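# Sort tested circuit boards into green or red totes

## Task

Open each tester by pushing down the small black tab on the hook that latches its lid. Lift out the circuit board inside and place it in the tote whose color (green or red) matches that tester's light. Any board in the wrong-color tote is a failure, as is any tote that leaves its bench. The testers are loose, so each must stay upright on the plate beneath it, in its original orientation. The robot must not topple or finish leaning.

## Robot and tools

Robot: a Rainbow Robotics RB-Y1. It has a two-wheel differential base with rear casters that cannot strafe, a torso with a folding leg (ankle, knee, hip) and a yawing chest, a head with a camera, and two 7-joint arms. Each arm ends in a five-finger hand with a wrist camera. The base is 0.58 m wide. It extends 0.10 m ahead of the wheel axle and 0.57 m behind it, and sweeps a 0.58 m radius when turning in place.

Frames, all in metres. Base frame: origin on the floor midway between the drive wheels, x forward, y left, z up. The chest, left_hand and right_hand readouts are given in this frame. Each hand point sits 0.045 m in front of its palm. Its +z runs along the straightened fingers and +y points out of the palm. Its +x runs across the palm: away from the thumb on the right hand, toward the thumb on the left. Odometry frame: the base frame as it was at the start. base_odometry counts wheel turns only, so slip and bumps can make it wrong. Heading is in rad, positive to the left.

Tool move: each call carries at most one action. cameras (list drawn from head_camera, left_wrist_camera, right_wrist_camera, all) and blocking are not part of the action. An action is base and/or joints, with optional min_time_s, or else target alone or with min_time_s.
- base: a velocity command, not a position. {x_m_s, turn_rad_s, for_s}: forward speed in m/s (0.005 to 1.5 either sign, or 0) and left turn rate in rad/s (0.02 to 1.509 either sign, or 0), held for for_s seconds (0.1 to 5), then braked. Omitted values are 0. Acceleration is about 0.4 m/s² (turns 0.5 rad/s²). Distance travelled is roughly speed × for_s.
- joints: a dictionary of absolute targets keyed by joint name, in rad for body joints. Ranges include: torso_squat_rad 0 to 1.2, torso_shift_rad -0.3 to 0.6, torso_pitch_rad -0.2 to 1.4 (positive bows forward), torso_yaw_rad -1.5 to 1.5 (positive left; lift both arms out by at least 0.2 rad of roll first). Combined torso limits apply (for example squat + shift <= 1.52); a target that breaks one ends off_target. Arm ranges: shoulder_pitch ±2.356 (negative swings forward and up), left_shoulder_roll 0 to 3.141, right_shoulder_roll -3.141 to 0 (both lift outward), shoulder_yaw ±2.094, elbow -2.617 to 0.01 (negative bends), forearm_roll ±3.141, wrist_pitch -1.57 to 1.919, hand_roll ±2.705. Head: head_pan_rad ±0.523 (positive left), head_tilt_rad -0.35 to 1.57 (positive looks down). Finger motors (<side>_hand_little, ring, middle, index, thumb_bend, thumb_turn) take -1 to 1 on a unitless scale: +1 is open or straight, -1 is closed. For thumb_turn, -1 places the thumb opposite the fingers. The settings <side>_hand_force_limit (-1 to 1, giving about 0 to 10 N at the fingertip, 15 N for the thumb) and <side>_hand_speed (-0.96 to 1) do not move anything. Both start at force_limit 0 and speed -0.8. For a gentle grasp close at speed -0.94 or lower. A finger motor only starts when its target changes by 0.002 or more.
- target: one hand to an absolute pose in the base frame: side ("left" or "right"), x, y, z in m (within -3 to 3), and quat_wxyz in the same convention as the printed hand lines. The pose is solved once into joint angles, so the hand follows an arc; break long moves into short hops. A target is refused while an earlier move is still running.
- min_time_s (0.1 to 8): the shortest duration for arm, head and torso motions.
- blocking: true or omitted waits until everything is at rest. false returns in about 0.5 s while motion continues; a later move replaces only the targets it names.
A move call with no action just returns state and images.

wait {seconds 0 to 10, cameras}: lets time pass and returns state, ending early once running motions settle. stop {cameras}: brakes every motion still running. zoom_image {camera, region [x0,y0,x1,y1] in pixels, at most 504 by 504}: a closer look at the latest frame. The head image is 896x504 and the wrist images are 504x504. show_instructions: shows the reference pages. finished_scene {scene: 1}: ends the scene for good; the result has to hold with the robot hands-off.

Reading results. The move line reads done, or else the worst status reached. left_hand_status/right_hand_status: reached (within 10 mm and 2°), short (with the error), or refused (with a reason). A refusal, or any stop the robot triggers itself (contact_stop, time_out, limit_stop_at_<name>), cancels the remaining move/wait/finished_scene calls in that reply. off_target: the joint settled away from its target and may still be pushing. "joint command not followed": the arm-collision check withheld the targets. <side>_hand_stopped_by lists six words (little, ring, middle, index, thumb_bend, thumb_turn): moving, target, force, stalled or fault. The *_load_n values are fingertip loads in N; a value near 0 after a grasp means the object has slipped out. lidar_m gives 12 ranges in 30° sectors, counter-clockwise from straight ahead, seen at a height of 0.23 m. motor_effort gives wheel effort in percent. Also reported: wrist force/torque (uncalibrated), joint torques, and motor temperatures. MOTOR HOT appears at 65 °C, and the arm locks at 80 °C.

Cautions. Never let the arms collide or press on each other; a hard press ends the scene. Avoid striking the testers or totes. Do not drop a board from a height, and do not knock a tester off its plate or turn it. Close the fingers slowly. A single hand holds only about 0.3 kg. Do not bend fast, stop hard while driving, or carry weight far ahead, because the robot can tip. The base keeps driving into furniture; if a wheel stalls, the motors shut off for 2 s. Joint torque reaching its limit causes a 10 s torque fault.

Each tool is called after "Call:" as name([rows], argument=value, ...), one row to a line, values as JSON.

Reference images:

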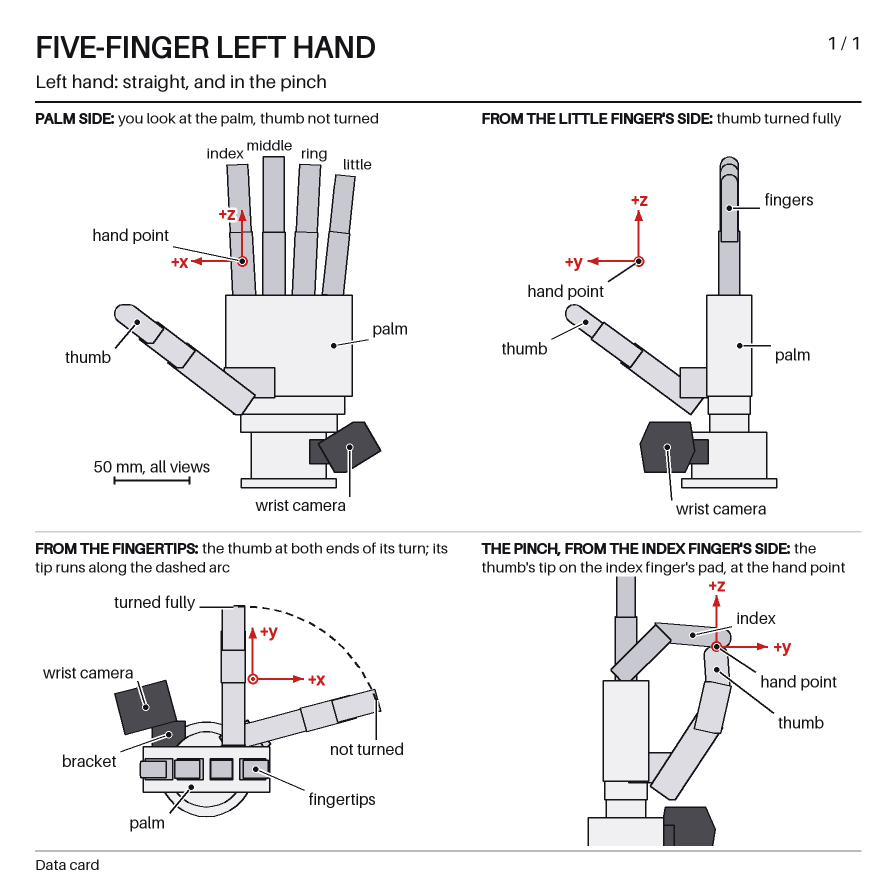

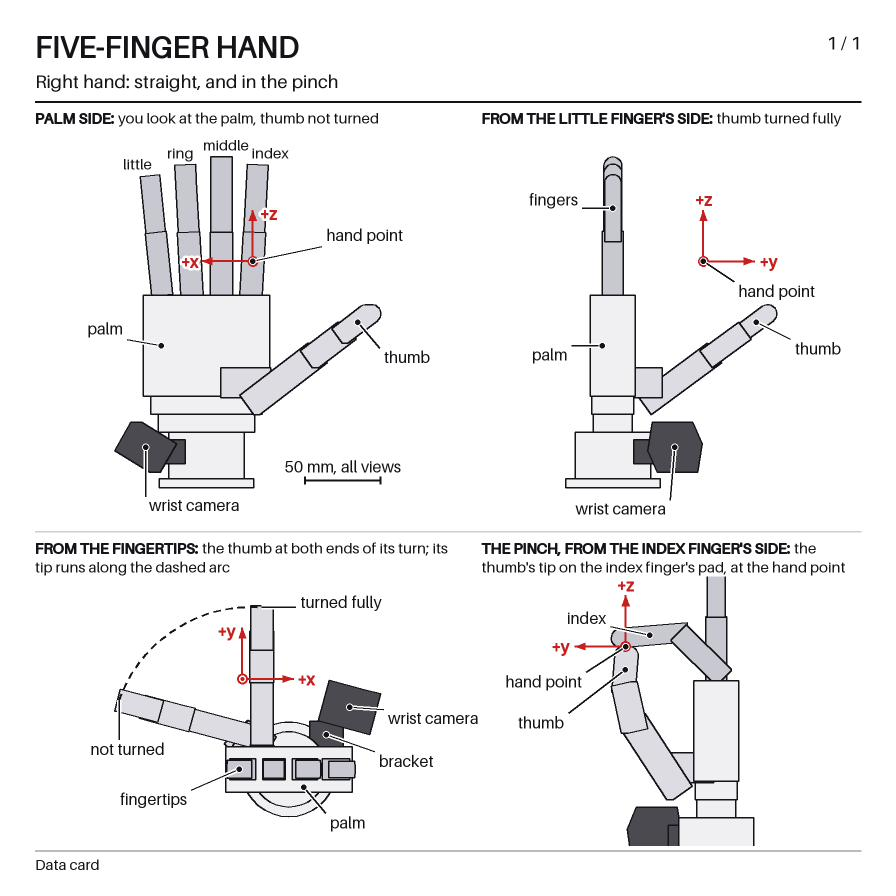

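## Session

Call:
move()

Scene clock: 0.00 s.
Joint torques (N m): no reading
External joint torques (N m): no reading
Motor temperatures (°C): left_arm=[41 39 31 36 43 35 43] | right_arm=[36 34 33 38 39 45 38]
Wrist force (N): no reading
Wrist torque (N m): no reading
Wrist force, peak (N): no reading
base_odometry: x=+0.000 y=+0.000 heading=+0.000
lidar_m: 2.31 2.48 2.33 2.37 3.01 2.35 2.71 2.49 2.30 2.33 2.11 1.93
base_status: not commanded
joint_positions: torso_squat_rad=+0.350 torso_shift_rad=+0.000 torso_pitch_rad=+0.000 torso_yaw_rad=+0.000 left_shoulder_pitch_rad=+0.005 left_shoulder_roll_rad=+0.012 left_shoulder_yaw_rad=+0.011 left_elbow_rad=-0.230 left_forearm_roll_rad=+0.011 left_wrist_pitch_rad=+0.037 left_hand_roll_rad=+0.017 right_shoulder_pitch_rad=+0.026 right_shoulder_roll_rad=-0.018 right_shoulder_yaw_rad=-0.001 right_elbow_rad=-0.289 right_forearm_roll_rad=+0.011 right_wrist_pitch_rad=+0.035 right_hand_roll_rad=-0.028 head_pan_rad=+0.000 head_tilt_rad=+0.400 left_hand_little=+1.000 left_hand_ring=+1.000 left_hand_middle=+1.000 left_hand_index=+1.000 left_hand_thumb_turn=+1.000 left_hand_thumb_bend=+1.000 left_hand_force_limit=+0.000 left_hand_speed=-0.800 right_hand_little=+1.000 right_hand_ring=+1.000 right_hand_middle=+1.000 right_hand_index=+1.000 right_hand_thumb_turn=+1.000 right_hand_thumb_bend=+1.000 right_hand_force_limit=+0.000 right_hand_speed=-0.800
joint_status: not commanded
wheel_motors_off: 0
left_hand_stopped_by: target,target,target,target,target,target
right_hand_stopped_by: target,target,target,target,target,target
left_little_load_n: 0.0
left_ring_load_n: 0.0
left_middle_load_n: 0.0
left_index_load_n: 0.0
left_thumb_bend_load_n: 0.0
left_thumb_turn_load_n: 0.0
right_little_load_n: 0.0
right_ring_load_n: 0.0
right_middle_load_n: 0.0
right_index_load_n: 0.0
right_thumb_bend_load_n: 0.0
right_thumb_turn_load_n: 0.0
motor_effort: left_wheel=+1 right_wheel=+0
chest: x=-0.2280 y=+0.0003 z=+1.2475 quat_wxyz=(+1.000, +0.000, +0.000, +0.000) (m; base frame)
left_hand: x=-0.1772 y=+0.1987 z=+0.5118 quat_wxyz=(+0.070, -0.718, +0.690, -0.063) (m; base frame)
right_hand: x=-0.1619 y=-0.2034 z=+0.5121 quat_wxyz=(+0.075, -0.693, +0.711, -0.087) (m; base frame)
pictures: head_camera, left_wrist_camera, right_wrist_camera

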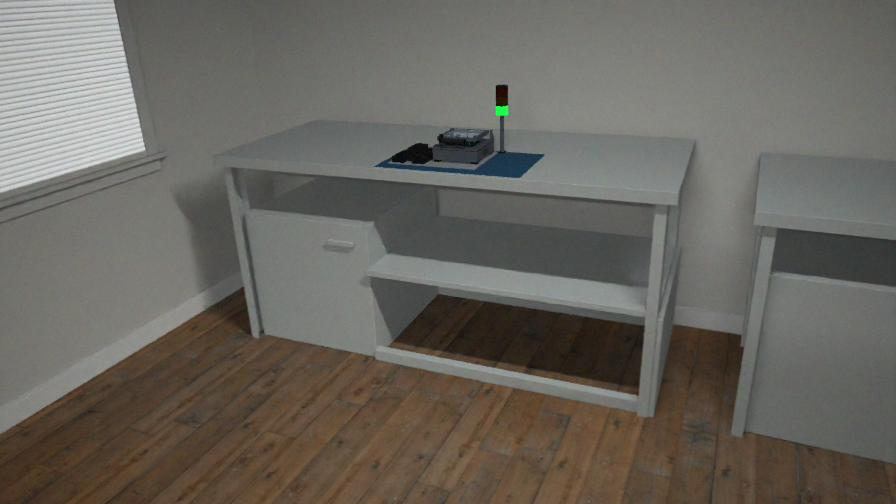

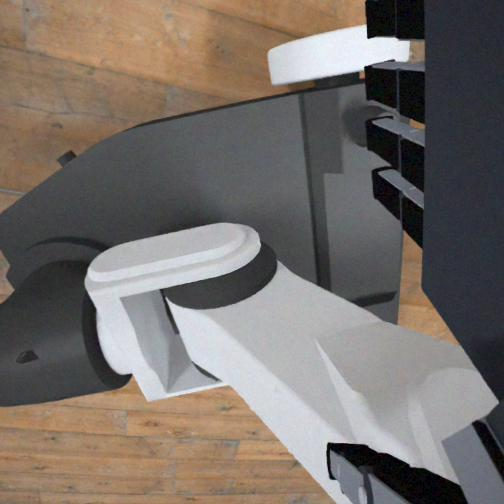

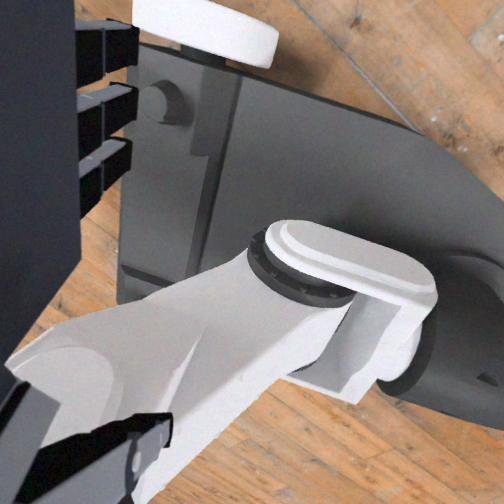

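Call:
zoom_image(camera="head_camera", region=[360, 70, 560, 190])

Call:
move(joints={"head_pan_rad": -0.5}, cameras=["head_camera"])

Call:
move(joints={"head_pan_rad": 0.5}, cameras=["head_camera"])

Scaled by 2.520.

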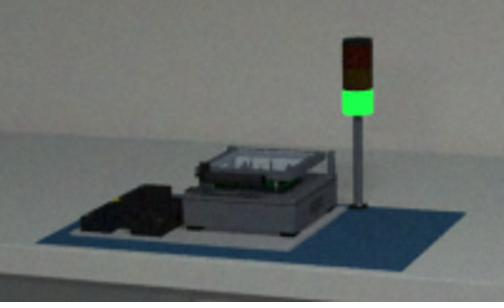

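Scene clock: 6.10 s.
Joint torques (N m): left_arm=[-2.62 0.9 -1.47 -1.25 -0.25 -0.26 -0.11] | right_arm=[-1.83 -0.44 -0.67 -1.71 0.12 -0.49 0.25]
External joint torques (N m): left_arm=[-0.23 0.41 -1.5 -0.12 -0.27 0.2 -0.11] | right_arm=[0.39 0.46 -0.61 -0.34 0.07 -0.02 0.25]
Wrist force (N): left_arm=[-0.6 1.1 5.8] | right_arm=[-0.2 0.1 5.4]
Wrist torque (N m): left_arm=[-0.33 0.33 -0.11] | right_arm=[-0.37 -0.20 0.06]
Wrist force, peak (N): left_arm=[-0.7 1.2 6.1] | right_arm=[-0.5 0.1 5.7]
move: done
base_odometry: x=+0.000 y=+0.000 heading=+0.000
lidar_m: 2.32 2.48 2.32 2.36 3.01 2.35 2.72 2.48 2.30 2.33 2.11 1.94
base_status: not commanded
joint_positions: torso_squat_rad=+0.350 torso_shift_rad=+0.000 torso_pitch_rad=+0.000 torso_yaw_rad=+0.000 left_shoulder_pitch_rad=+0.005 left_shoulder_roll_rad=+0.012 left_shoulder_yaw_rad=+0.011 left_elbow_rad=-0.230 left_forearm_roll_rad=+0.011 left_wrist_pitch_rad=+0.037 left_hand_roll_rad=+0.017 right_shoulder_pitch_rad=+0.026 right_shoulder_roll_rad=-0.018 right_shoulder_yaw_rad=-0.001 right_elbow_rad=-0.289 right_forearm_roll_rad=+0.011 right_wrist_pitch_rad=+0.035 right_hand_roll_rad=-0.028 head_pan_rad=-0.500 head_tilt_rad=+0.400 left_hand_little=+1.000 left_hand_ring=+1.000 left_hand_middle=+1.000 left_hand_index=+1.000 left_hand_thumb_turn=+1.000 left_hand_thumb_bend=+1.000 left_hand_force_limit=+0.000 left_hand_speed=-0.800 right_hand_little=+1.000 right_hand_ring=+1.000 right_hand_middle=+1.000 right_hand_index=+1.000 right_hand_thumb_turn=+1.000 right_hand_thumb_bend=+1.000 right_hand_force_limit=+0.000 right_hand_speed=-0.800
joint_status: all done
wheel_motors_off: 0
left_hand_stopped_by: target,target,target,target,target,target
right_hand_stopped_by: target,target,target,target,target,target
left_little_load_n: 0.0
left_ring_load_n: 0.0
left_middle_load_n: 0.0
left_index_load_n: 0.0
left_thumb_bend_load_n: 0.0
left_thumb_turn_load_n: 0.0
right_little_load_n: 0.0
right_ring_load_n: 0.0
right_middle_load_n: 0.0
right_index_load_n: 0.0
right_thumb_bend_load_n: -0.5
right_thumb_turn_load_n: 0.0
motor_effort: left_wheel=+2(2) right_wheel=+0(1)
chest: x=-0.2280 y=+0.0003 z=+1.2475 quat_wxyz=(+1.000, +0.000, +0.000, +0.000) (m; base frame)
left_hand: x=-0.1772 y=+0.1987 z=+0.5118 quat_wxyz=(+0.070, -0.718, +0.690, -0.063) (m; base frame)
right_hand: x=-0.1619 y=-0.2034 z=+0.5121 quat_wxyz=(+0.075, -0.693, +0.711, -0.087) (m; base frame)
pictures: head_camera

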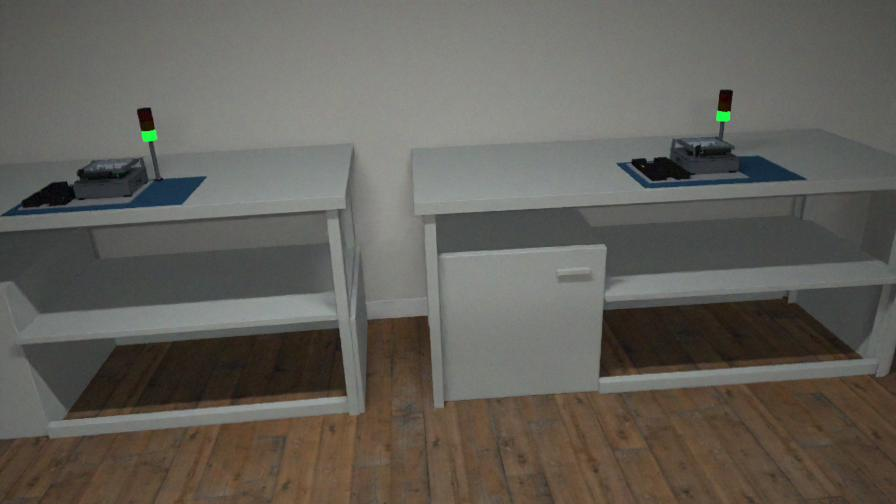

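Scene clock: 7.43 s.
Joint torques (N m): left_arm=[-2.84 0.64 -0.47 -0.97 -0.19 -0.25 -0.16] | right_arm=[-1.76 -0.53 -0.62 -1.69 0.24 -0.4 0.31]
External joint torques (N m): left_arm=[-0.46 0.15 -0.5 0.16 -0.21 0.21 -0.16] | right_arm=[0.47 0.37 -0.55 -0.32 0.2 0.07 0.31]
Wrist force (N): left_arm=[-0.4 1.2 5.6] | right_arm=[-0.4 -0.1 5.5]
Wrist torque (N m): left_arm=[-0.29 0.30 -0.14] | right_arm=[-0.40 -0.17 0.05]
Wrist force, peak (N): left_arm=[-0.6 1.5 5.9] | right_arm=[-0.4 0.3 5.6]
move: done
base_odometry: x=+0.000 y=+0.000 heading=+0.000
lidar_m: 2.32 2.50 2.32 2.36 2.99 2.35 2.72 2.48 2.30 2.34 2.11 1.94
base_status: not commanded
joint_positions: torso_squat_rad=+0.350 torso_shift_rad=+0.000 torso_pitch_rad=+0.000 torso_yaw_rad=+0.000 left_shoulder_pitch_rad=+0.005 left_shoulder_roll_rad=+0.012 left_shoulder_yaw_rad=+0.011 left_elbow_rad=-0.230 left_forearm_roll_rad=+0.011 left_wrist_pitch_rad=+0.037 left_hand_roll_rad=+0.017 right_shoulder_pitch_rad=+0.026 right_shoulder_roll_rad=-0.018 right_shoulder_yaw_rad=-0.001 right_elbow_rad=-0.289 right_forearm_roll_rad=+0.011 right_wrist_pitch_rad=+0.035 right_hand_roll_rad=-0.028 head_pan_rad=+0.500 head_tilt_rad=+0.400 left_hand_little=+1.000 left_hand_ring=+1.000 left_hand_middle=+1.000 left_hand_index=+1.000 left_hand_thumb_turn=+1.000 left_hand_thumb_bend=+1.000 left_hand_force_limit=+0.000 left_hand_speed=-0.800 right_hand_little=+1.000 right_hand_ring=+1.000 right_hand_middle=+1.000 right_hand_index=+1.000 right_hand_thumb_turn=+1.000 right_hand_thumb_bend=+1.000 right_hand_force_limit=+0.000 right_hand_speed=-0.800
joint_status: all done
wheel_motors_off: 0
left_hand_stopped_by: target,target,target,target,target,target
right_hand_stopped_by: target,target,target,target,target,target
left_little_load_n: 0.0
left_ring_load_n: 0.0
left_middle_load_n: 0.0
left_index_load_n: 0.0
left_thumb_bend_load_n: 0.0
left_thumb_turn_load_n: 0.0
right_little_load_n: 0.0
right_ring_load_n: 0.0
right_middle_load_n: 0.0
right_index_load_n: 0.0
right_thumb_bend_load_n: 0.0
right_thumb_turn_load_n: 0.0
motor_effort: left_wheel=+1(2) right_wheel=+0(1)
chest: x=-0.2280 y=+0.0003 z=+1.2475 quat_wxyz=(+1.000, +0.000, +0.000, +0.000) (m; base frame)
left_hand: x=-0.1772 y=+0.1987 z=+0.5118 quat_wxyz=(+0.070, -0.718, +0.690, -0.063) (m; base frame)
right_hand: x=-0.1619 y=-0.2034 z=+0.5121 quat_wxyz=(+0.075, -0.693, +0.711, -0.087) (m; base frame)
pictures: head_camera

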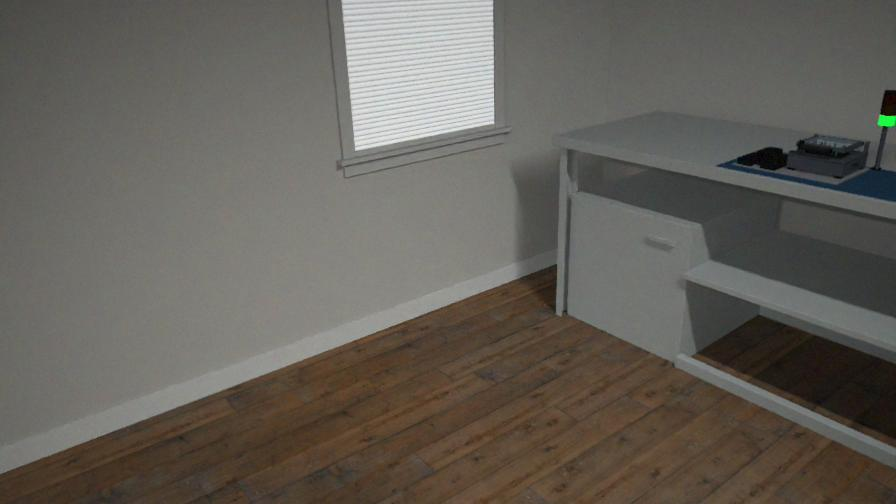

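Call:
move(base={"turn_rad_s": -0.8, "for_s": 2.0}, joints={"head_pan_rad": 0}, cameras=["head_camera"])

Call:
move(base={"turn_rad_s": -0.8, "for_s": 1.6}, cameras=["head_camera"])

Call:
move(base={"turn_rad_s": -0.8, "for_s": 1.6}, cameras=["head_camera"])

Call:
move(base={"turn_rad_s": -0.8, "for_s": 1.6}, cameras=["head_camera"])

Scene clock: 29.40 s.
Joint torques (N m): left_arm=[-2.53 0.61 -1.17 -1.17 -0.23 -0.18 -0.23] | right_arm=[-1.68 -0.64 -0.7 -1.83 0.15 -0.46 0.33]
External joint torques (N m): left_arm=[-0.14 0.13 -1.2 -0.03 -0.25 0.28 -0.23] | right_arm=[0.55 0.27 -0.64 -0.46 0.1 0.01 0.33]
Wrist force (N): left_arm=[-0.9 1.0 5.4] | right_arm=[-0.3 0.2 5.4]
Wrist torque (N m): left_arm=[-0.30 0.41 -0.16] | right_arm=[-0.36 -0.18 0.06]
Wrist force, peak (N): left_arm=[-1.0 1.3 6.1] | right_arm=[-0.1 0.4 5.6]
move: done
base_odometry: x=+0.000 y=+0.000 heading=-1.600
lidar_m: 2.32 2.67 1.94 2.34 2.46 2.34 2.36 2.95 2.34 2.71 2.49 2.30
base_status: done (sent for 2 of 2 s)
joint_positions: torso_squat_rad=+0.350 torso_shift_rad=+0.000 torso_pitch_rad=+0.000 torso_yaw_rad=+0.000 left_shoulder_pitch_rad=+0.005 left_shoulder_roll_rad=+0.012 left_shoulder_yaw_rad=+0.011 left_elbow_rad=-0.230 left_forearm_roll_rad=+0.011 left_wrist_pitch_rad=+0.037 left_hand_roll_rad=+0.017 right_shoulder_pitch_rad=+0.026 right_shoulder_roll_rad=-0.018 right_shoulder_yaw_rad=-0.001 right_elbow_rad=-0.289 right_forearm_roll_rad=+0.011 right_wrist_pitch_rad=+0.035 right_hand_roll_rad=-0.028 head_pan_rad=+0.000 head_tilt_rad=+0.400 left_hand_little=+1.000 left_hand_ring=+1.000 left_hand_middle=+1.000 left_hand_index=+1.000 left_hand_thumb_turn=+1.000 left_hand_thumb_bend=+1.000 left_hand_force_limit=+0.000 left_hand_speed=-0.800 right_hand_little=+1.000 right_hand_ring=+1.000 right_hand_middle=+1.000 right_hand_index=+1.000 right_hand_thumb_turn=+1.000 right_hand_thumb_bend=+1.000 right_hand_force_limit=+0.000 right_hand_speed=-0.800
joint_status: all done
wheel_motors_off: 0
left_hand_stopped_by: target,target,target,target,target,target
right_hand_stopped_by: target,target,target,target,target,target
left_little_load_n: 0.0
left_ring_load_n: 0.0
left_middle_load_n: 0.0
left_index_load_n: 0.0
left_thumb_bend_load_n: 0.0
left_thumb_turn_load_n: 0.0
right_little_load_n: 0.0
right_ring_load_n: 0.0
right_middle_load_n: 0.0
right_index_load_n: 0.0
right_thumb_bend_load_n: 0.0
right_thumb_turn_load_n: 0.0
motor_effort: left_wheel=+3(19) right_wheel=+0(29)
chest: x=-0.2280 y=+0.0003 z=+1.2475 quat_wxyz=(+1.000, +0.000, +0.000, +0.000) (m; base frame)
left_hand: x=-0.1772 y=+0.1988 z=+0.5118 quat_wxyz=(+0.070, -0.718, +0.690, -0.063) (m; base frame)
right_hand: x=-0.1619 y=-0.2034 z=+0.5121 quat_wxyz=(+0.075, -0.693, +0.711, -0.087) (m; base frame)
pictures: head_camera

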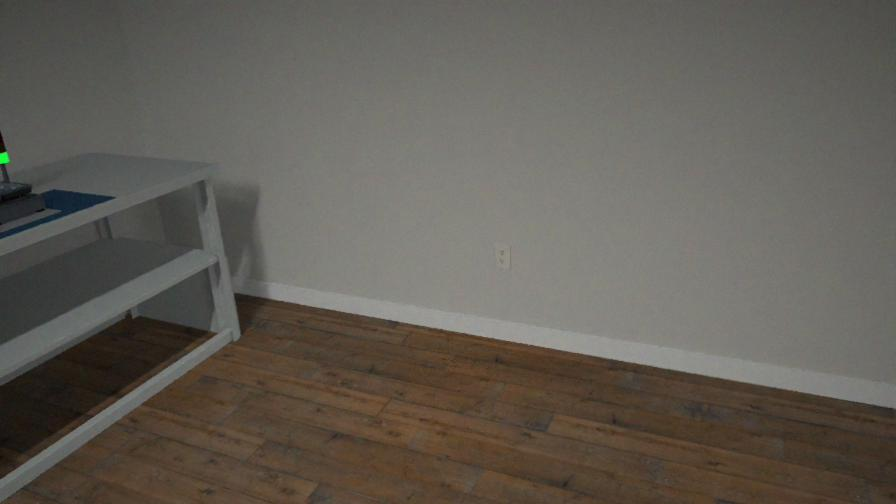

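Scene clock: 32.97 s.
Joint torques (N m): left_arm=[-2.43 0.29 -0.68 -1.26 -0.31 -0.18 -0.12] | right_arm=[-1.76 -0.76 -0.7 -1.8 0.16 -0.45 0.29]
External joint torques (N m): left_arm=[-0.05 -0.18 -0.72 -0.13 -0.32 0.28 -0.12] | right_arm=[0.46 0.15 -0.63 -0.42 0.11 0.02 0.29]
Wrist force (N): left_arm=[-0.6 1.2 5.5] | right_arm=[-0.4 0.1 5.4]
Wrist torque (N m): left_arm=[-0.29 0.31 -0.17] | right_arm=[-0.36 -0.16 0.05]
Wrist force, peak (N): left_arm=[-1.1 1.6 5.9] | right_arm=[-0.2 0.1 5.6]
move: done
base_odometry: x=+0.000 y=+0.000 heading=-2.879
lidar_m: 2.72 2.32 2.30 2.54 1.99 1.96 2.34 2.34 2.32 2.56 2.33 2.37
base_status: done (sent for 1.6 of 1.6 s)
joint_positions: torso_squat_rad=+0.350 torso_shift_rad=+0.000 torso_pitch_rad=+0.000 torso_yaw_rad=+0.000 left_shoulder_pitch_rad=+0.005 left_shoulder_roll_rad=+0.012 left_shoulder_yaw_rad=+0.011 left_elbow_rad=-0.230 left_forearm_roll_rad=+0.011 left_wrist_pitch_rad=+0.037 left_hand_roll_rad=+0.017 right_shoulder_pitch_rad=+0.026 right_shoulder_roll_rad=-0.018 right_shoulder_yaw_rad=-0.001 right_elbow_rad=-0.289 right_forearm_roll_rad=+0.011 right_wrist_pitch_rad=+0.035 right_hand_roll_rad=-0.028 head_pan_rad=+0.000 head_tilt_rad=+0.400 left_hand_little=+1.000 left_hand_ring=+1.000 left_hand_middle=+1.000 left_hand_index=+1.000 left_hand_thumb_turn=+1.000 left_hand_thumb_bend=+1.000 left_hand_force_limit=+0.000 left_hand_speed=-0.800 right_hand_little=+1.000 right_hand_ring=+1.000 right_hand_middle=+1.000 right_hand_index=+1.000 right_hand_thumb_turn=+1.000 right_hand_thumb_bend=+1.000 right_hand_force_limit=+0.000 right_hand_speed=-0.800
joint_status: not commanded
wheel_motors_off: 0
left_hand_stopped_by: target,target,target,target,target,target
right_hand_stopped_by: target,target,target,target,target,target
left_little_load_n: 0.0
left_ring_load_n: 0.0
left_middle_load_n: 0.0
left_index_load_n: 0.0
left_thumb_bend_load_n: -0.5
left_thumb_turn_load_n: 0.0
right_little_load_n: 0.0
right_ring_load_n: 0.0
right_middle_load_n: 0.0
right_index_load_n: 0.0
right_thumb_bend_load_n: 0.0
right_thumb_turn_load_n: 0.0
motor_effort: left_wheel=+4(18) right_wheel=+2(14)
chest: x=-0.2280 y=+0.0003 z=+1.2475 quat_wxyz=(+1.000, +0.000, +0.000, +0.000) (m; base frame)
left_hand: x=-0.1772 y=+0.1988 z=+0.5118 quat_wxyz=(+0.070, -0.718, +0.690, -0.063) (m; base frame)
right_hand: x=-0.1619 y=-0.2034 z=+0.5121 quat_wxyz=(+0.075, -0.693, +0.711, -0.087) (m; base frame)
pictures: head_camera

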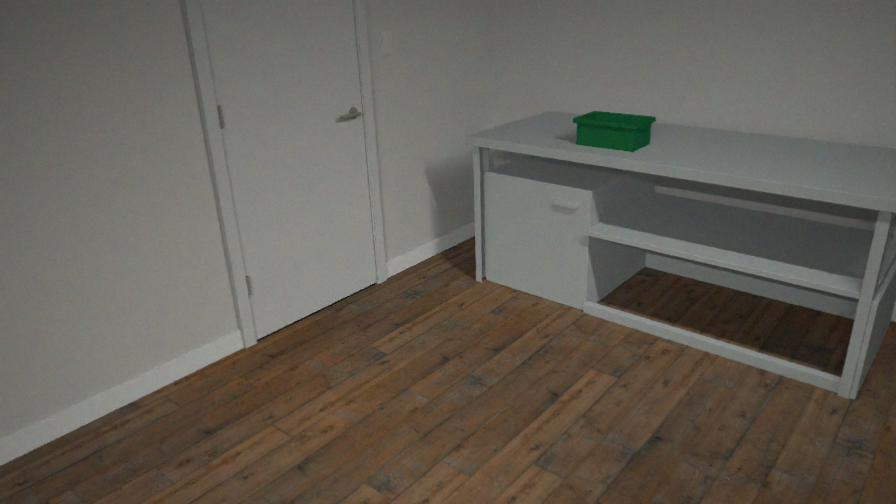

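Scene clock: 36.53 s.
Joint torques (N m): left_arm=[-2.54 0.33 -1.11 -1.16 -0.47 -0.14 -0.15] | right_arm=[-1.82 -0.35 -0.56 -1.74 0.19 -0.46 0.18]
External joint torques (N m): left_arm=[-0.16 -0.15 -1.14 -0.02 -0.49 0.32 -0.15] | right_arm=[0.41 0.56 -0.49 -0.37 0.14 0.01 0.18]
Wrist force (N): left_arm=[-0.6 1.5 5.7] | right_arm=[-0.4 0.2 5.4]
Wrist torque (N m): left_arm=[-0.21 0.32 -0.15] | right_arm=[-0.35 -0.15 0.05]
Wrist force, peak (N): left_arm=[-0.5 1.2 6.2] | right_arm=[-0.3 0.2 5.7]
move: done
base_odometry: x=+0.000 y=+0.000 heading=+2.124
lidar_m: 2.51 2.34 2.72 2.45 2.32 2.38 2.08 1.93 2.32 2.46 2.32 2.37
base_status: done (sent for 1.6 of 1.6 s)
joint_positions: torso_squat_rad=+0.350 torso_shift_rad=+0.000 torso_pitch_rad=+0.000 torso_yaw_rad=+0.000 left_shoulder_pitch_rad=+0.005 left_shoulder_roll_rad=+0.012 left_shoulder_yaw_rad=+0.011 left_elbow_rad=-0.230 left_forearm_roll_rad=+0.011 left_wrist_pitch_rad=+0.037 left_hand_roll_rad=+0.017 right_shoulder_pitch_rad=+0.026 right_shoulder_roll_rad=-0.018 right_shoulder_yaw_rad=-0.001 right_elbow_rad=-0.289 right_forearm_roll_rad=+0.011 right_wrist_pitch_rad=+0.035 right_hand_roll_rad=-0.028 head_pan_rad=+0.000 head_tilt_rad=+0.400 left_hand_little=+1.000 left_hand_ring=+1.000 left_hand_middle=+1.000 left_hand_index=+1.000 left_hand_thumb_turn=+1.000 left_hand_thumb_bend=+1.000 left_hand_force_limit=+0.000 left_hand_speed=-0.800 right_hand_little=+1.000 right_hand_ring=+1.000 right_hand_middle=+1.000 right_hand_index=+1.000 right_hand_thumb_turn=+1.000 right_hand_thumb_bend=+1.000 right_hand_force_limit=+0.000 right_hand_speed=-0.800
joint_status: not commanded
wheel_motors_off: 0
left_hand_stopped_by: target,target,target,target,target,target
right_hand_stopped_by: target,target,target,target,target,target
left_little_load_n: 0.0
left_ring_load_n: 0.0
left_middle_load_n: 0.0
left_index_load_n: 0.0
left_thumb_bend_load_n: 0.0
left_thumb_turn_load_n: 0.0
right_little_load_n: 0.0
right_ring_load_n: 0.0
right_middle_load_n: 0.0
right_index_load_n: 0.0
right_thumb_bend_load_n: 0.0
right_thumb_turn_load_n: 0.0
motor_effort: left_wheel=+4(19) right_wheel=+1(14)
chest: x=-0.2280 y=+0.0003 z=+1.2475 quat_wxyz=(+1.000, +0.000, +0.000, +0.000) (m; base frame)
left_hand: x=-0.1772 y=+0.1988 z=+0.5118 quat_wxyz=(+0.070, -0.718, +0.690, -0.063) (m; base frame)
right_hand: x=-0.1619 y=-0.2034 z=+0.5121 quat_wxyz=(+0.075, -0.693, +0.711, -0.087) (m; base frame)
pictures: head_camera

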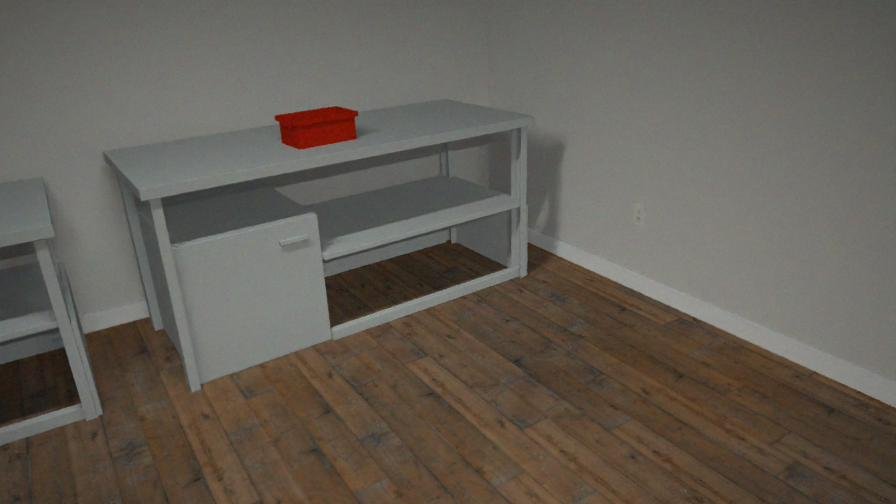

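Scene clock: 40.10 s.
Joint torques (N m): left_arm=[-2.39 0.36 -0.65 -1.06 -0.26 -0.33 -0.22] | right_arm=[-1.67 -0.67 -0.5 -1.68 0.14 -0.47 0.29]
External joint torques (N m): left_arm=[0 -0.11 -0.69 0.07 -0.27 0.13 -0.22] | right_arm=[0.56 0.24 -0.43 -0.31 0.09 0.01 0.3]
Wrist force (N): left_arm=[-0.6 1.1 5.8] | right_arm=[-0.5 0.2 5.4]
Wrist torque (N m): left_arm=[-0.27 0.34 -0.15] | right_arm=[-0.37 -0.14 0.06]
Wrist force, peak (N): left_arm=[-0.2 0.7 6.3] | right_arm=[-0.2 0.3 5.7]
move: done
base_odometry: x=+0.000 y=+0.000 heading=+0.844
lidar_m: 2.33 2.32 2.65 2.36 2.39 2.71 2.30 2.30 2.61 1.94 1.93 2.32
base_status: done (sent for 1.6 of 1.6 s)
joint_positions: torso_squat_rad=+0.350 torso_shift_rad=+0.000 torso_pitch_rad=+0.000 torso_yaw_rad=+0.000 left_shoulder_pitch_rad=+0.005 left_shoulder_roll_rad=+0.012 left_shoulder_yaw_rad=+0.011 left_elbow_rad=-0.230 left_forearm_roll_rad=+0.011 left_wrist_pitch_rad=+0.037 left_hand_roll_rad=+0.017 right_shoulder_pitch_rad=+0.026 right_shoulder_roll_rad=-0.018 right_shoulder_yaw_rad=-0.001 right_elbow_rad=-0.289 right_forearm_roll_rad=+0.011 right_wrist_pitch_rad=+0.035 right_hand_roll_rad=-0.028 head_pan_rad=+0.000 head_tilt_rad=+0.400 left_hand_little=+1.000 left_hand_ring=+1.000 left_hand_middle=+1.000 left_hand_index=+1.000 left_hand_thumb_turn=+1.000 left_hand_thumb_bend=+1.000 left_hand_force_limit=+0.000 left_hand_speed=-0.800 right_hand_little=+1.000 right_hand_ring=+1.000 right_hand_middle=+1.000 right_hand_index=+1.000 right_hand_thumb_turn=+1.000 right_hand_thumb_bend=+1.000 right_hand_force_limit=+0.000 right_hand_speed=-0.800
joint_status: not commanded
wheel_motors_off: 0
left_hand_stopped_by: target,target,target,target,target,target
right_hand_stopped_by: target,target,target,target,target,target
left_little_load_n: 0.0
left_ring_load_n: 0.0
left_middle_load_n: 0.0
left_index_load_n: 0.5
left_thumb_bend_load_n: 0.0
left_thumb_turn_load_n: -0.5
right_little_load_n: 0.0
right_ring_load_n: 0.0
right_middle_load_n: 0.0
right_index_load_n: 0.0
right_thumb_bend_load_n: 0.0
right_thumb_turn_load_n: 0.0
motor_effort: left_wheel=+4(19) right_wheel=+1(14)
chest: x=-0.2280 y=+0.0003 z=+1.2475 quat_wxyz=(+1.000, +0.000, +0.000, +0.000) (m; base frame)
left_hand: x=-0.1772 y=+0.1988 z=+0.5118 quat_wxyz=(+0.070, -0.718, +0.690, -0.063) (m; base frame)
right_hand: x=-0.1619 y=-0.2034 z=+0.5121 quat_wxyz=(+0.075, -0.693, +0.711, -0.087) (m; base frame)
pictures: head_camera

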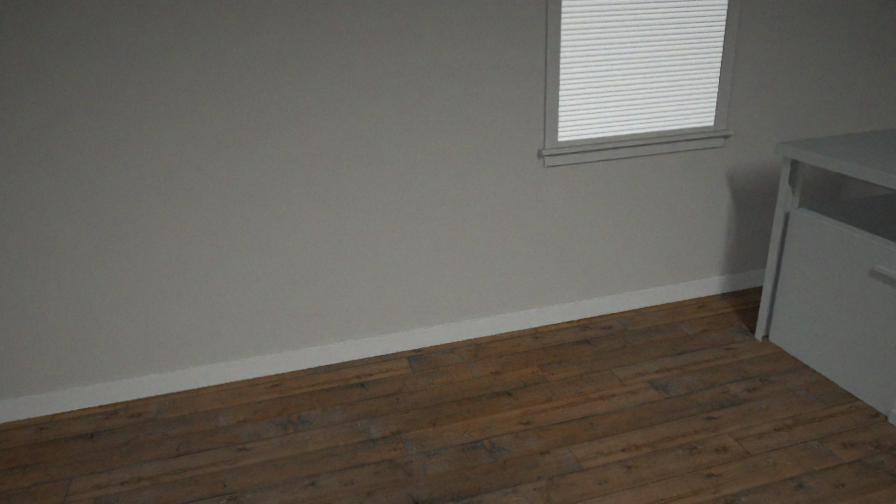

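Call:
move(base={"turn_rad_s": -0.5, "for_s": 1.28})

Call:
move(base={"x_m_s": 0.4, "for_s": 3.5})

Call:
move(base={"turn_rad_s": -0.5, "for_s": 1.13}, joints={"head_tilt_rad": 0.6}, cameras=["head_camera"])

Scene clock: 75.93 s.
Joint torques (N m): left_arm=[-2.71 0.13 -0.51 -1.11 -0.31 -0.35 -0.12] | right_arm=[-1.73 -0.53 -0.6 -1.81 0.08 -0.43 0.29]
External joint torques (N m): left_arm=[-0.32 -0.35 -0.55 0.02 -0.33 0.1 -0.12] | right_arm=[0.5 0.38 -0.53 -0.44 0.04 0.05 0.29]
Wrist force (N): left_arm=[-0.9 1.2 5.3] | right_arm=[-0.4 0.3 5.3]
Wrist torque (N m): left_arm=[-0.27 0.37 -0.16] | right_arm=[-0.33 -0.17 0.06]
Wrist force, peak (N): left_arm=[-0.7 1.0 6.2] | right_arm=[-0.3 0.0 5.8]
move: done
base_odometry: x=+0.000 y=+0.000 heading=+0.211
lidar_m: 2.33 2.35 2.32 2.52 2.41 2.35 2.74 2.32 2.29 2.48 1.99 1.93
base_status: done (sent for 1.27 of 1.27 s)
joint_positions: torso_squat_rad=+0.350 torso_shift_rad=+0.000 torso_pitch_rad=+0.000 torso_yaw_rad=+0.000 left_shoulder_pitch_rad=+0.005 left_shoulder_roll_rad=+0.012 left_shoulder_yaw_rad=+0.011 left_elbow_rad=-0.230 left_forearm_roll_rad=+0.011 left_wrist_pitch_rad=+0.037 left_hand_roll_rad=+0.017 right_shoulder_pitch_rad=+0.026 right_shoulder_roll_rad=-0.018 right_shoulder_yaw_rad=-0.001 right_elbow_rad=-0.289 right_forearm_roll_rad=+0.011 right_wrist_pitch_rad=+0.035 right_hand_roll_rad=-0.028 head_pan_rad=+0.000 head_tilt_rad=+0.400 left_hand_little=+1.000 left_hand_ring=+1.000 left_hand_middle=+1.000 left_hand_index=+1.000 left_hand_thumb_turn=+1.000 left_hand_thumb_bend=+1.000 left_hand_force_limit=+0.000 left_hand_speed=-0.800 right_hand_little=+1.000 right_hand_ring=+1.000 right_hand_middle=+1.000 right_hand_index=+1.000 right_hand_thumb_turn=+1.000 right_hand_thumb_bend=+1.000 right_hand_force_limit=+0.000 right_hand_speed=-0.800
joint_status: not commanded
wheel_motors_off: 0
left_hand_stopped_by: target,target,target,target,target,target
right_hand_stopped_by: target,target,target,target,target,target
left_little_load_n: 0.0
left_ring_load_n: 0.0
left_middle_load_n: 0.0
left_index_load_n: 0.0
left_thumb_bend_load_n: 0.0
left_thumb_turn_load_n: 0.0
right_little_load_n: 0.0
right_ring_load_n: 0.0
right_middle_load_n: 0.0
right_index_load_n: 0.0
right_thumb_bend_load_n: 0.0
right_thumb_turn_load_n: 0.0
motor_effort: left_wheel=+4(17) right_wheel=+1(14)
chest: x=-0.2280 y=+0.0003 z=+1.2475 quat_wxyz=(+1.000, +0.000, +0.000, +0.000) (m; base frame)
left_hand: x=-0.1772 y=+0.1988 z=+0.5118 quat_wxyz=(+0.070, -0.718, +0.690, -0.063) (m; base frame)
right_hand: x=-0.1619 y=-0.2034 z=+0.5121 quat_wxyz=(+0.075, -0.693, +0.711, -0.087) (m; base frame)
pictures: none

Scene clock: 80.97 s.
Joint torques (N m): left_arm=[-2.2 -0.13 -1.19 -1.17 -0.49 -0.28 -0.17] | right_arm=[-1.55 -0.57 -0.7 -1.59 0.12 -0.5 0.33]
External joint torques (N m): left_arm=[0.19 -0.61 -1.23 -0.03 -0.51 0.17 -0.17] | right_arm=[0.67 0.34 -0.63 -0.22 0.08 -0.03 0.33]
Wrist force (N): left_arm=[-0.7 1.2 5.3] | right_arm=[-0.2 0.1 5.4]
Wrist torque (N m): left_arm=[-0.23 0.34 -0.15] | right_arm=[-0.36 -0.18 0.07]
Wrist force, peak (N): left_arm=[-0.6 1.5 6.0] | right_arm=[-0.3 -0.2 5.7]
move: done
base_odometry: x=+1.369 y=+0.293 heading=+0.211
lidar_m: 0.93 1.29 1.49 1.61 2.46 3.50 3.98 3.18 2.84 1.04 1.11 1.16
base_status: done (sent for 3.5 of 3.5 s)
joint_positions: torso_squat_rad=+0.350 torso_shift_rad=+0.000 torso_pitch_rad=+0.000 torso_yaw_rad=+0.000 left_shoulder_pitch_rad=+0.005 left_shoulder_roll_rad=+0.012 left_shoulder_yaw_rad=+0.011 left_elbow_rad=-0.230 left_forearm_roll_rad=+0.011 left_wrist_pitch_rad=+0.037 left_hand_roll_rad=+0.017 right_shoulder_pitch_rad=+0.026 right_shoulder_roll_rad=-0.018 right_shoulder_yaw_rad=-0.001 right_elbow_rad=-0.289 right_forearm_roll_rad=+0.011 right_wrist_pitch_rad=+0.035 right_hand_roll_rad=-0.028 head_pan_rad=+0.000 head_tilt_rad=+0.400 left_hand_little=+1.000 left_hand_ring=+1.000 left_hand_middle=+1.000 left_hand_index=+1.000 left_hand_thumb_turn=+1.000 left_hand_thumb_bend=+1.000 left_hand_force_limit=+0.000 left_hand_speed=-0.800 right_hand_little=+1.000 right_hand_ring=+1.000 right_hand_middle=+1.000 right_hand_index=+1.000 right_hand_thumb_turn=+1.000 right_hand_thumb_bend=+1.000 right_hand_force_limit=+0.000 right_hand_speed=-0.800
joint_status: not commanded
wheel_motors_off: 0
left_hand_stopped_by: target,target,target,target,target,target
right_hand_stopped_by: target,target,target,target,target,target
left_little_load_n: 0.0
left_ring_load_n: 0.0
left_middle_load_n: 0.0
left_index_load_n: 0.0
left_thumb_bend_load_n: 0.0
left_thumb_turn_load_n: 0.0
right_little_load_n: 0.0
right_ring_load_n: 0.0
right_middle_load_n: 0.0
right_index_load_n: 0.0
right_thumb_bend_load_n: 0.0
right_thumb_turn_load_n: 0.0
motor_effort: left_wheel=-2(22) right_wheel=+4(32)
chest: x=-0.2279 y=+0.0003 z=+1.2475 quat_wxyz=(+1.000, +0.000, +0.000, +0.000) (m; base frame)
left_hand: x=-0.1771 y=+0.1988 z=+0.5118 quat_wxyz=(+0.070, -0.718, +0.690, -0.063) (m; base frame)
right_hand: x=-0.1618 y=-0.2034 z=+0.5121 quat_wxyz=(+0.075, -0.693, +0.711, -0.087) (m; base frame)
pictures: none

Scene clock: 83.47 s.
Joint torques (N m): left_arm=[-2.02 -0.25 -0.74 -0.76 -0.3 -0.28 -0.05] | right_arm=[-1.57 -0.83 -0.93 -1.66 0.14 -0.49 0.47]
External joint torques (N m): left_arm=[0.36 -0.73 -0.77 0.38 -0.31 0.18 -0.05] | right_arm=[0.65 0.08 -0.87 -0.29 0.09 -0.02 0.47]
Wrist force (N): left_arm=[-0.7 1.3 5.6] | right_arm=[-0.4 0.2 5.3]
Wrist torque (N m): left_arm=[-0.28 0.37 -0.14] | right_arm=[-0.34 -0.17 0.06]
Wrist force, peak (N): left_arm=[-0.8 1.2 6.1] | right_arm=[-0.4 0.3 5.6]
move: done
base_odometry: x=+1.369 y=+0.293 heading=-0.356
lidar_m: 1.30 0.93 1.26 1.49 1.61 2.33 3.49 4.10 3.20 2.82 1.07 1.05
base_status: done (sent for 1.13 of 1.13 s)
joint_positions: torso_squat_rad=+0.350 torso_shift_rad=+0.000 torso_pitch_rad=+0.000 torso_yaw_rad=+0.000 left_shoulder_pitch_rad=+0.005 left_shoulder_roll_rad=+0.012 left_shoulder_yaw_rad=+0.011 left_elbow_rad=-0.230 left_forearm_roll_rad=+0.011 left_wrist_pitch_rad=+0.037 left_hand_roll_rad=+0.017 right_shoulder_pitch_rad=+0.026 right_shoulder_roll_rad=-0.018 right_shoulder_yaw_rad=-0.001 right_elbow_rad=-0.289 right_forearm_roll_rad=+0.011 right_wrist_pitch_rad=+0.035 right_hand_roll_rad=-0.028 head_pan_rad=+0.000 head_tilt_rad=+0.600 left_hand_little=+1.000 left_hand_ring=+1.000 left_hand_middle=+1.000 left_hand_index=+1.000 left_hand_thumb_turn=+1.000 left_hand_thumb_bend=+1.000 left_hand_force_limit=+0.000 left_hand_speed=-0.800 right_hand_little=+1.000 right_hand_ring=+1.000 right_hand_middle=+1.000 right_hand_index=+1.000 right_hand_thumb_turn=+1.000 right_hand_thumb_bend=+1.000 right_hand_force_limit=+0.000 right_hand_speed=-0.800
joint_status: all done
wheel_motors_off: 0
left_hand_stopped_by: target,target,target,target,target,target
right_hand_stopped_by: target,target,target,target,target,target
left_little_load_n: 0.0
left_ring_load_n: 0.0
left_middle_load_n: 0.0
left_index_load_n: 0.0
left_thumb_bend_load_n: 0.0
left_thumb_turn_load_n: 0.0
right_little_load_n: 0.0
right_ring_load_n: 0.5
right_middle_load_n: 0.0
right_index_load_n: 0.0
right_thumb_bend_load_n: 0.0
right_thumb_turn_load_n: 0.0
motor_effort: left_wheel=+3(22) right_wheel=+2(31)
chest: x=-0.2279 y=+0.0003 z=+1.2475 quat_wxyz=(+1.000, +0.000, +0.000, +0.000) (m; base frame)
left_hand: x=-0.1772 y=+0.1988 z=+0.5118 quat_wxyz=(+0.070, -0.718, +0.690, -0.063) (m; base frame)
right_hand: x=-0.1618 y=-0.2034 z=+0.5121 quat_wxyz=(+0.075, -0.693, +0.711, -0.087) (m; base frame)
pictures: head_camera

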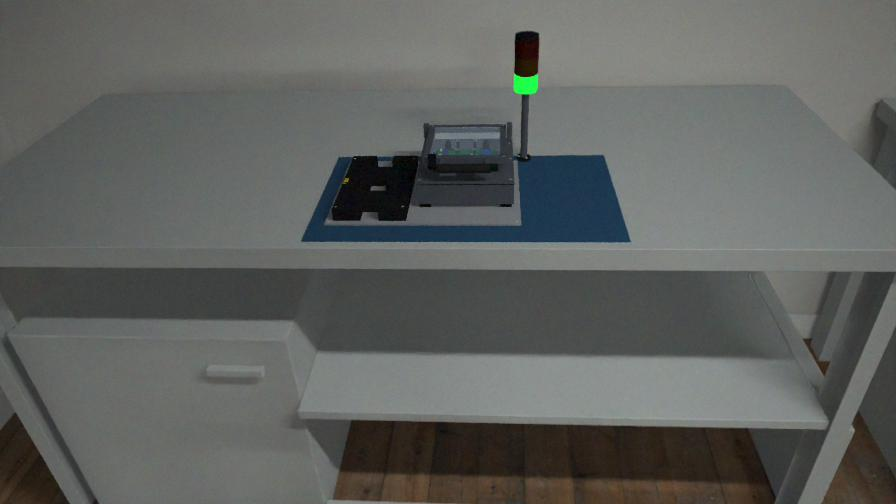

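Call:
zoom_image(camera="head_camera", region=[300, 90, 640, 250])

Call:
zoom_image(camera="head_camera", region=[400, 110, 540, 220])

Scaled by 1.482.

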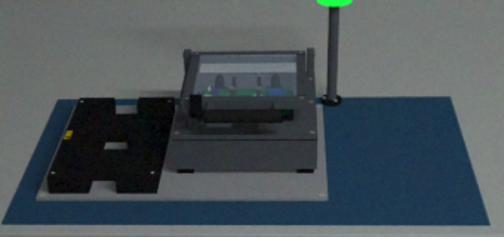

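Scaled by 3.600.

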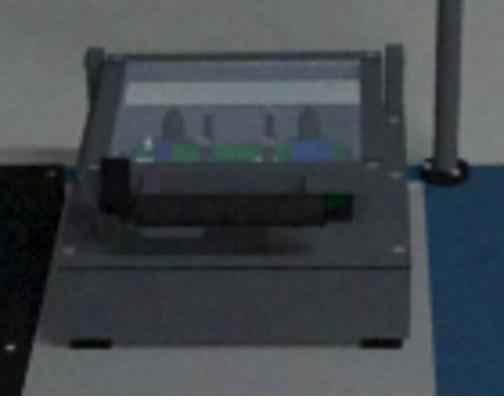

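Call:
move(base={"x_m_s": 0.3, "for_s": 1.7}, joints={"head_tilt_rad": 0.9}, cameras=["head_camera"])

Scene clock: 100.83 s.
Joint torques (N m): left_arm=[-1.96 0.43 -0.66 -1.12 -0.15 -0.17 -0.22] | right_arm=[-2 -0.58 -0.7 -1.76 0.16 -0.44 0.22]
External joint torques (N m): left_arm=[0.44 -0.05 -0.69 0.01 -0.16 0.28 -0.23] | right_arm=[0.23 0.32 -0.63 -0.39 0.11 0.03 0.22]
Wrist force (N): left_arm=[-1.1 1.3 5.6] | right_arm=[-0.3 0.2 5.3]
Wrist torque (N m): left_arm=[-0.30 0.39 -0.17] | right_arm=[-0.36 -0.17 0.05]
Wrist force, peak (N): left_arm=[-1.1 1.1 6.4] | right_arm=[-0.4 0.1 5.6]
move: done
base_odometry: x=+1.847 y=+0.115 heading=-0.356
lidar_m: 0.98 0.51 0.50 1.45 1.55 2.26 4.00 4.19 3.23 1.07 0.76 1.00
base_status: done (sent for 1.7 of 1.7 s)
joint_positions: torso_squat_rad=+0.350 torso_shift_rad=+0.000 torso_pitch_rad=+0.000 torso_yaw_rad=+0.000 left_shoulder_pitch_rad=+0.005 left_shoulder_roll_rad=+0.012 left_shoulder_yaw_rad=+0.011 left_elbow_rad=-0.230 left_forearm_roll_rad=+0.011 left_wrist_pitch_rad=+0.037 left_hand_roll_rad=+0.017 right_shoulder_pitch_rad=+0.026 right_shoulder_roll_rad=-0.018 right_shoulder_yaw_rad=-0.001 right_elbow_rad=-0.289 right_forearm_roll_rad=+0.011 right_wrist_pitch_rad=+0.035 right_hand_roll_rad=-0.028 head_pan_rad=+0.000 head_tilt_rad=+0.900 left_hand_little=+1.000 left_hand_ring=+1.000 left_hand_middle=+1.000 left_hand_index=+1.000 left_hand_thumb_turn=+1.000 left_hand_thumb_bend=+1.000 left_hand_force_limit=+0.000 left_hand_speed=-0.800 right_hand_little=+1.000 right_hand_ring=+1.000 right_hand_middle=+1.000 right_hand_index=+1.000 right_hand_thumb_turn=+1.000 right_hand_thumb_bend=+1.000 right_hand_force_limit=+0.000 right_hand_speed=-0.800
joint_status: all done
wheel_motors_off: 0
left_hand_stopped_by: target,target,target,target,target,target
right_hand_stopped_by: target,target,target,target,target,target
left_little_load_n: 0.0
left_ring_load_n: 0.0
left_middle_load_n: 0.0
left_index_load_n: 0.5
left_thumb_bend_load_n: 0.0
left_thumb_turn_load_n: 0.0
right_little_load_n: 0.0
right_ring_load_n: 0.0
right_middle_load_n: 0.0
right_index_load_n: 0.0
right_thumb_bend_load_n: 0.0
right_thumb_turn_load_n: 0.0
motor_effort: left_wheel=-3(22) right_wheel=+3(31)
chest: x=-0.2280 y=+0.0003 z=+1.2475 quat_wxyz=(+1.000, +0.000, +0.000, +0.000) (m; base frame)
left_hand: x=-0.1771 y=+0.1988 z=+0.5118 quat_wxyz=(+0.070, -0.718, +0.690, -0.063) (m; base frame)
right_hand: x=-0.1618 y=-0.2034 z=+0.5121 quat_wxyz=(+0.075, -0.693, +0.711, -0.087) (m; base frame)
pictures: head_camera

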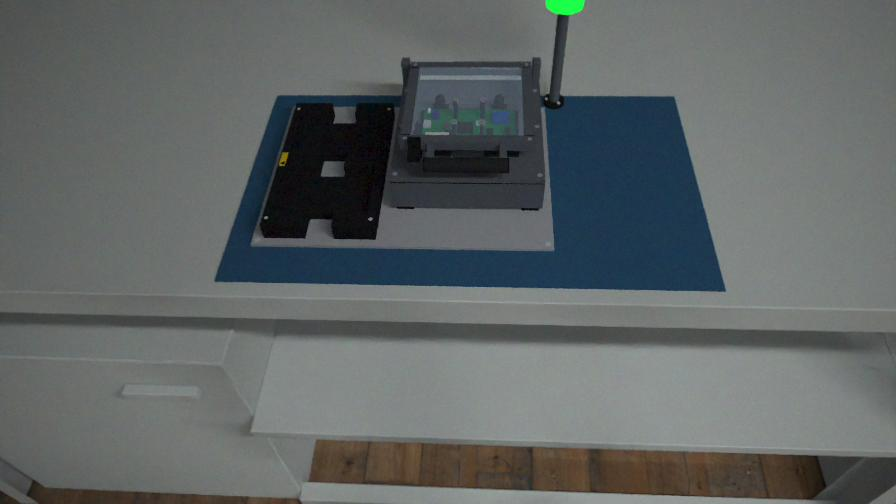

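Call:
zoom_image(camera="head_camera", region=[370, 40, 570, 220])

Call:
zoom_image(camera="head_camera", region=[400, 100, 530, 190])

Call:
zoom_image(camera="head_camera", region=[240, 80, 410, 260])

Scaled by 2.520.

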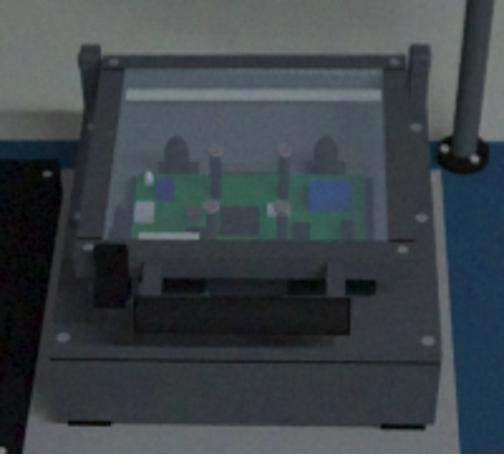

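Scaled by 3.877.

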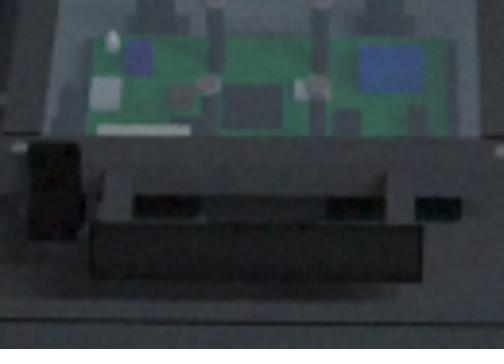

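Scaled by 2.800.

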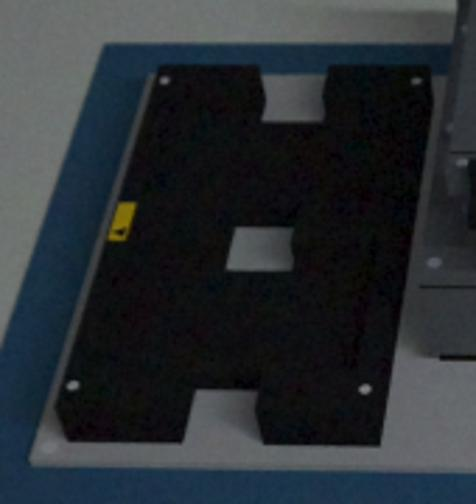

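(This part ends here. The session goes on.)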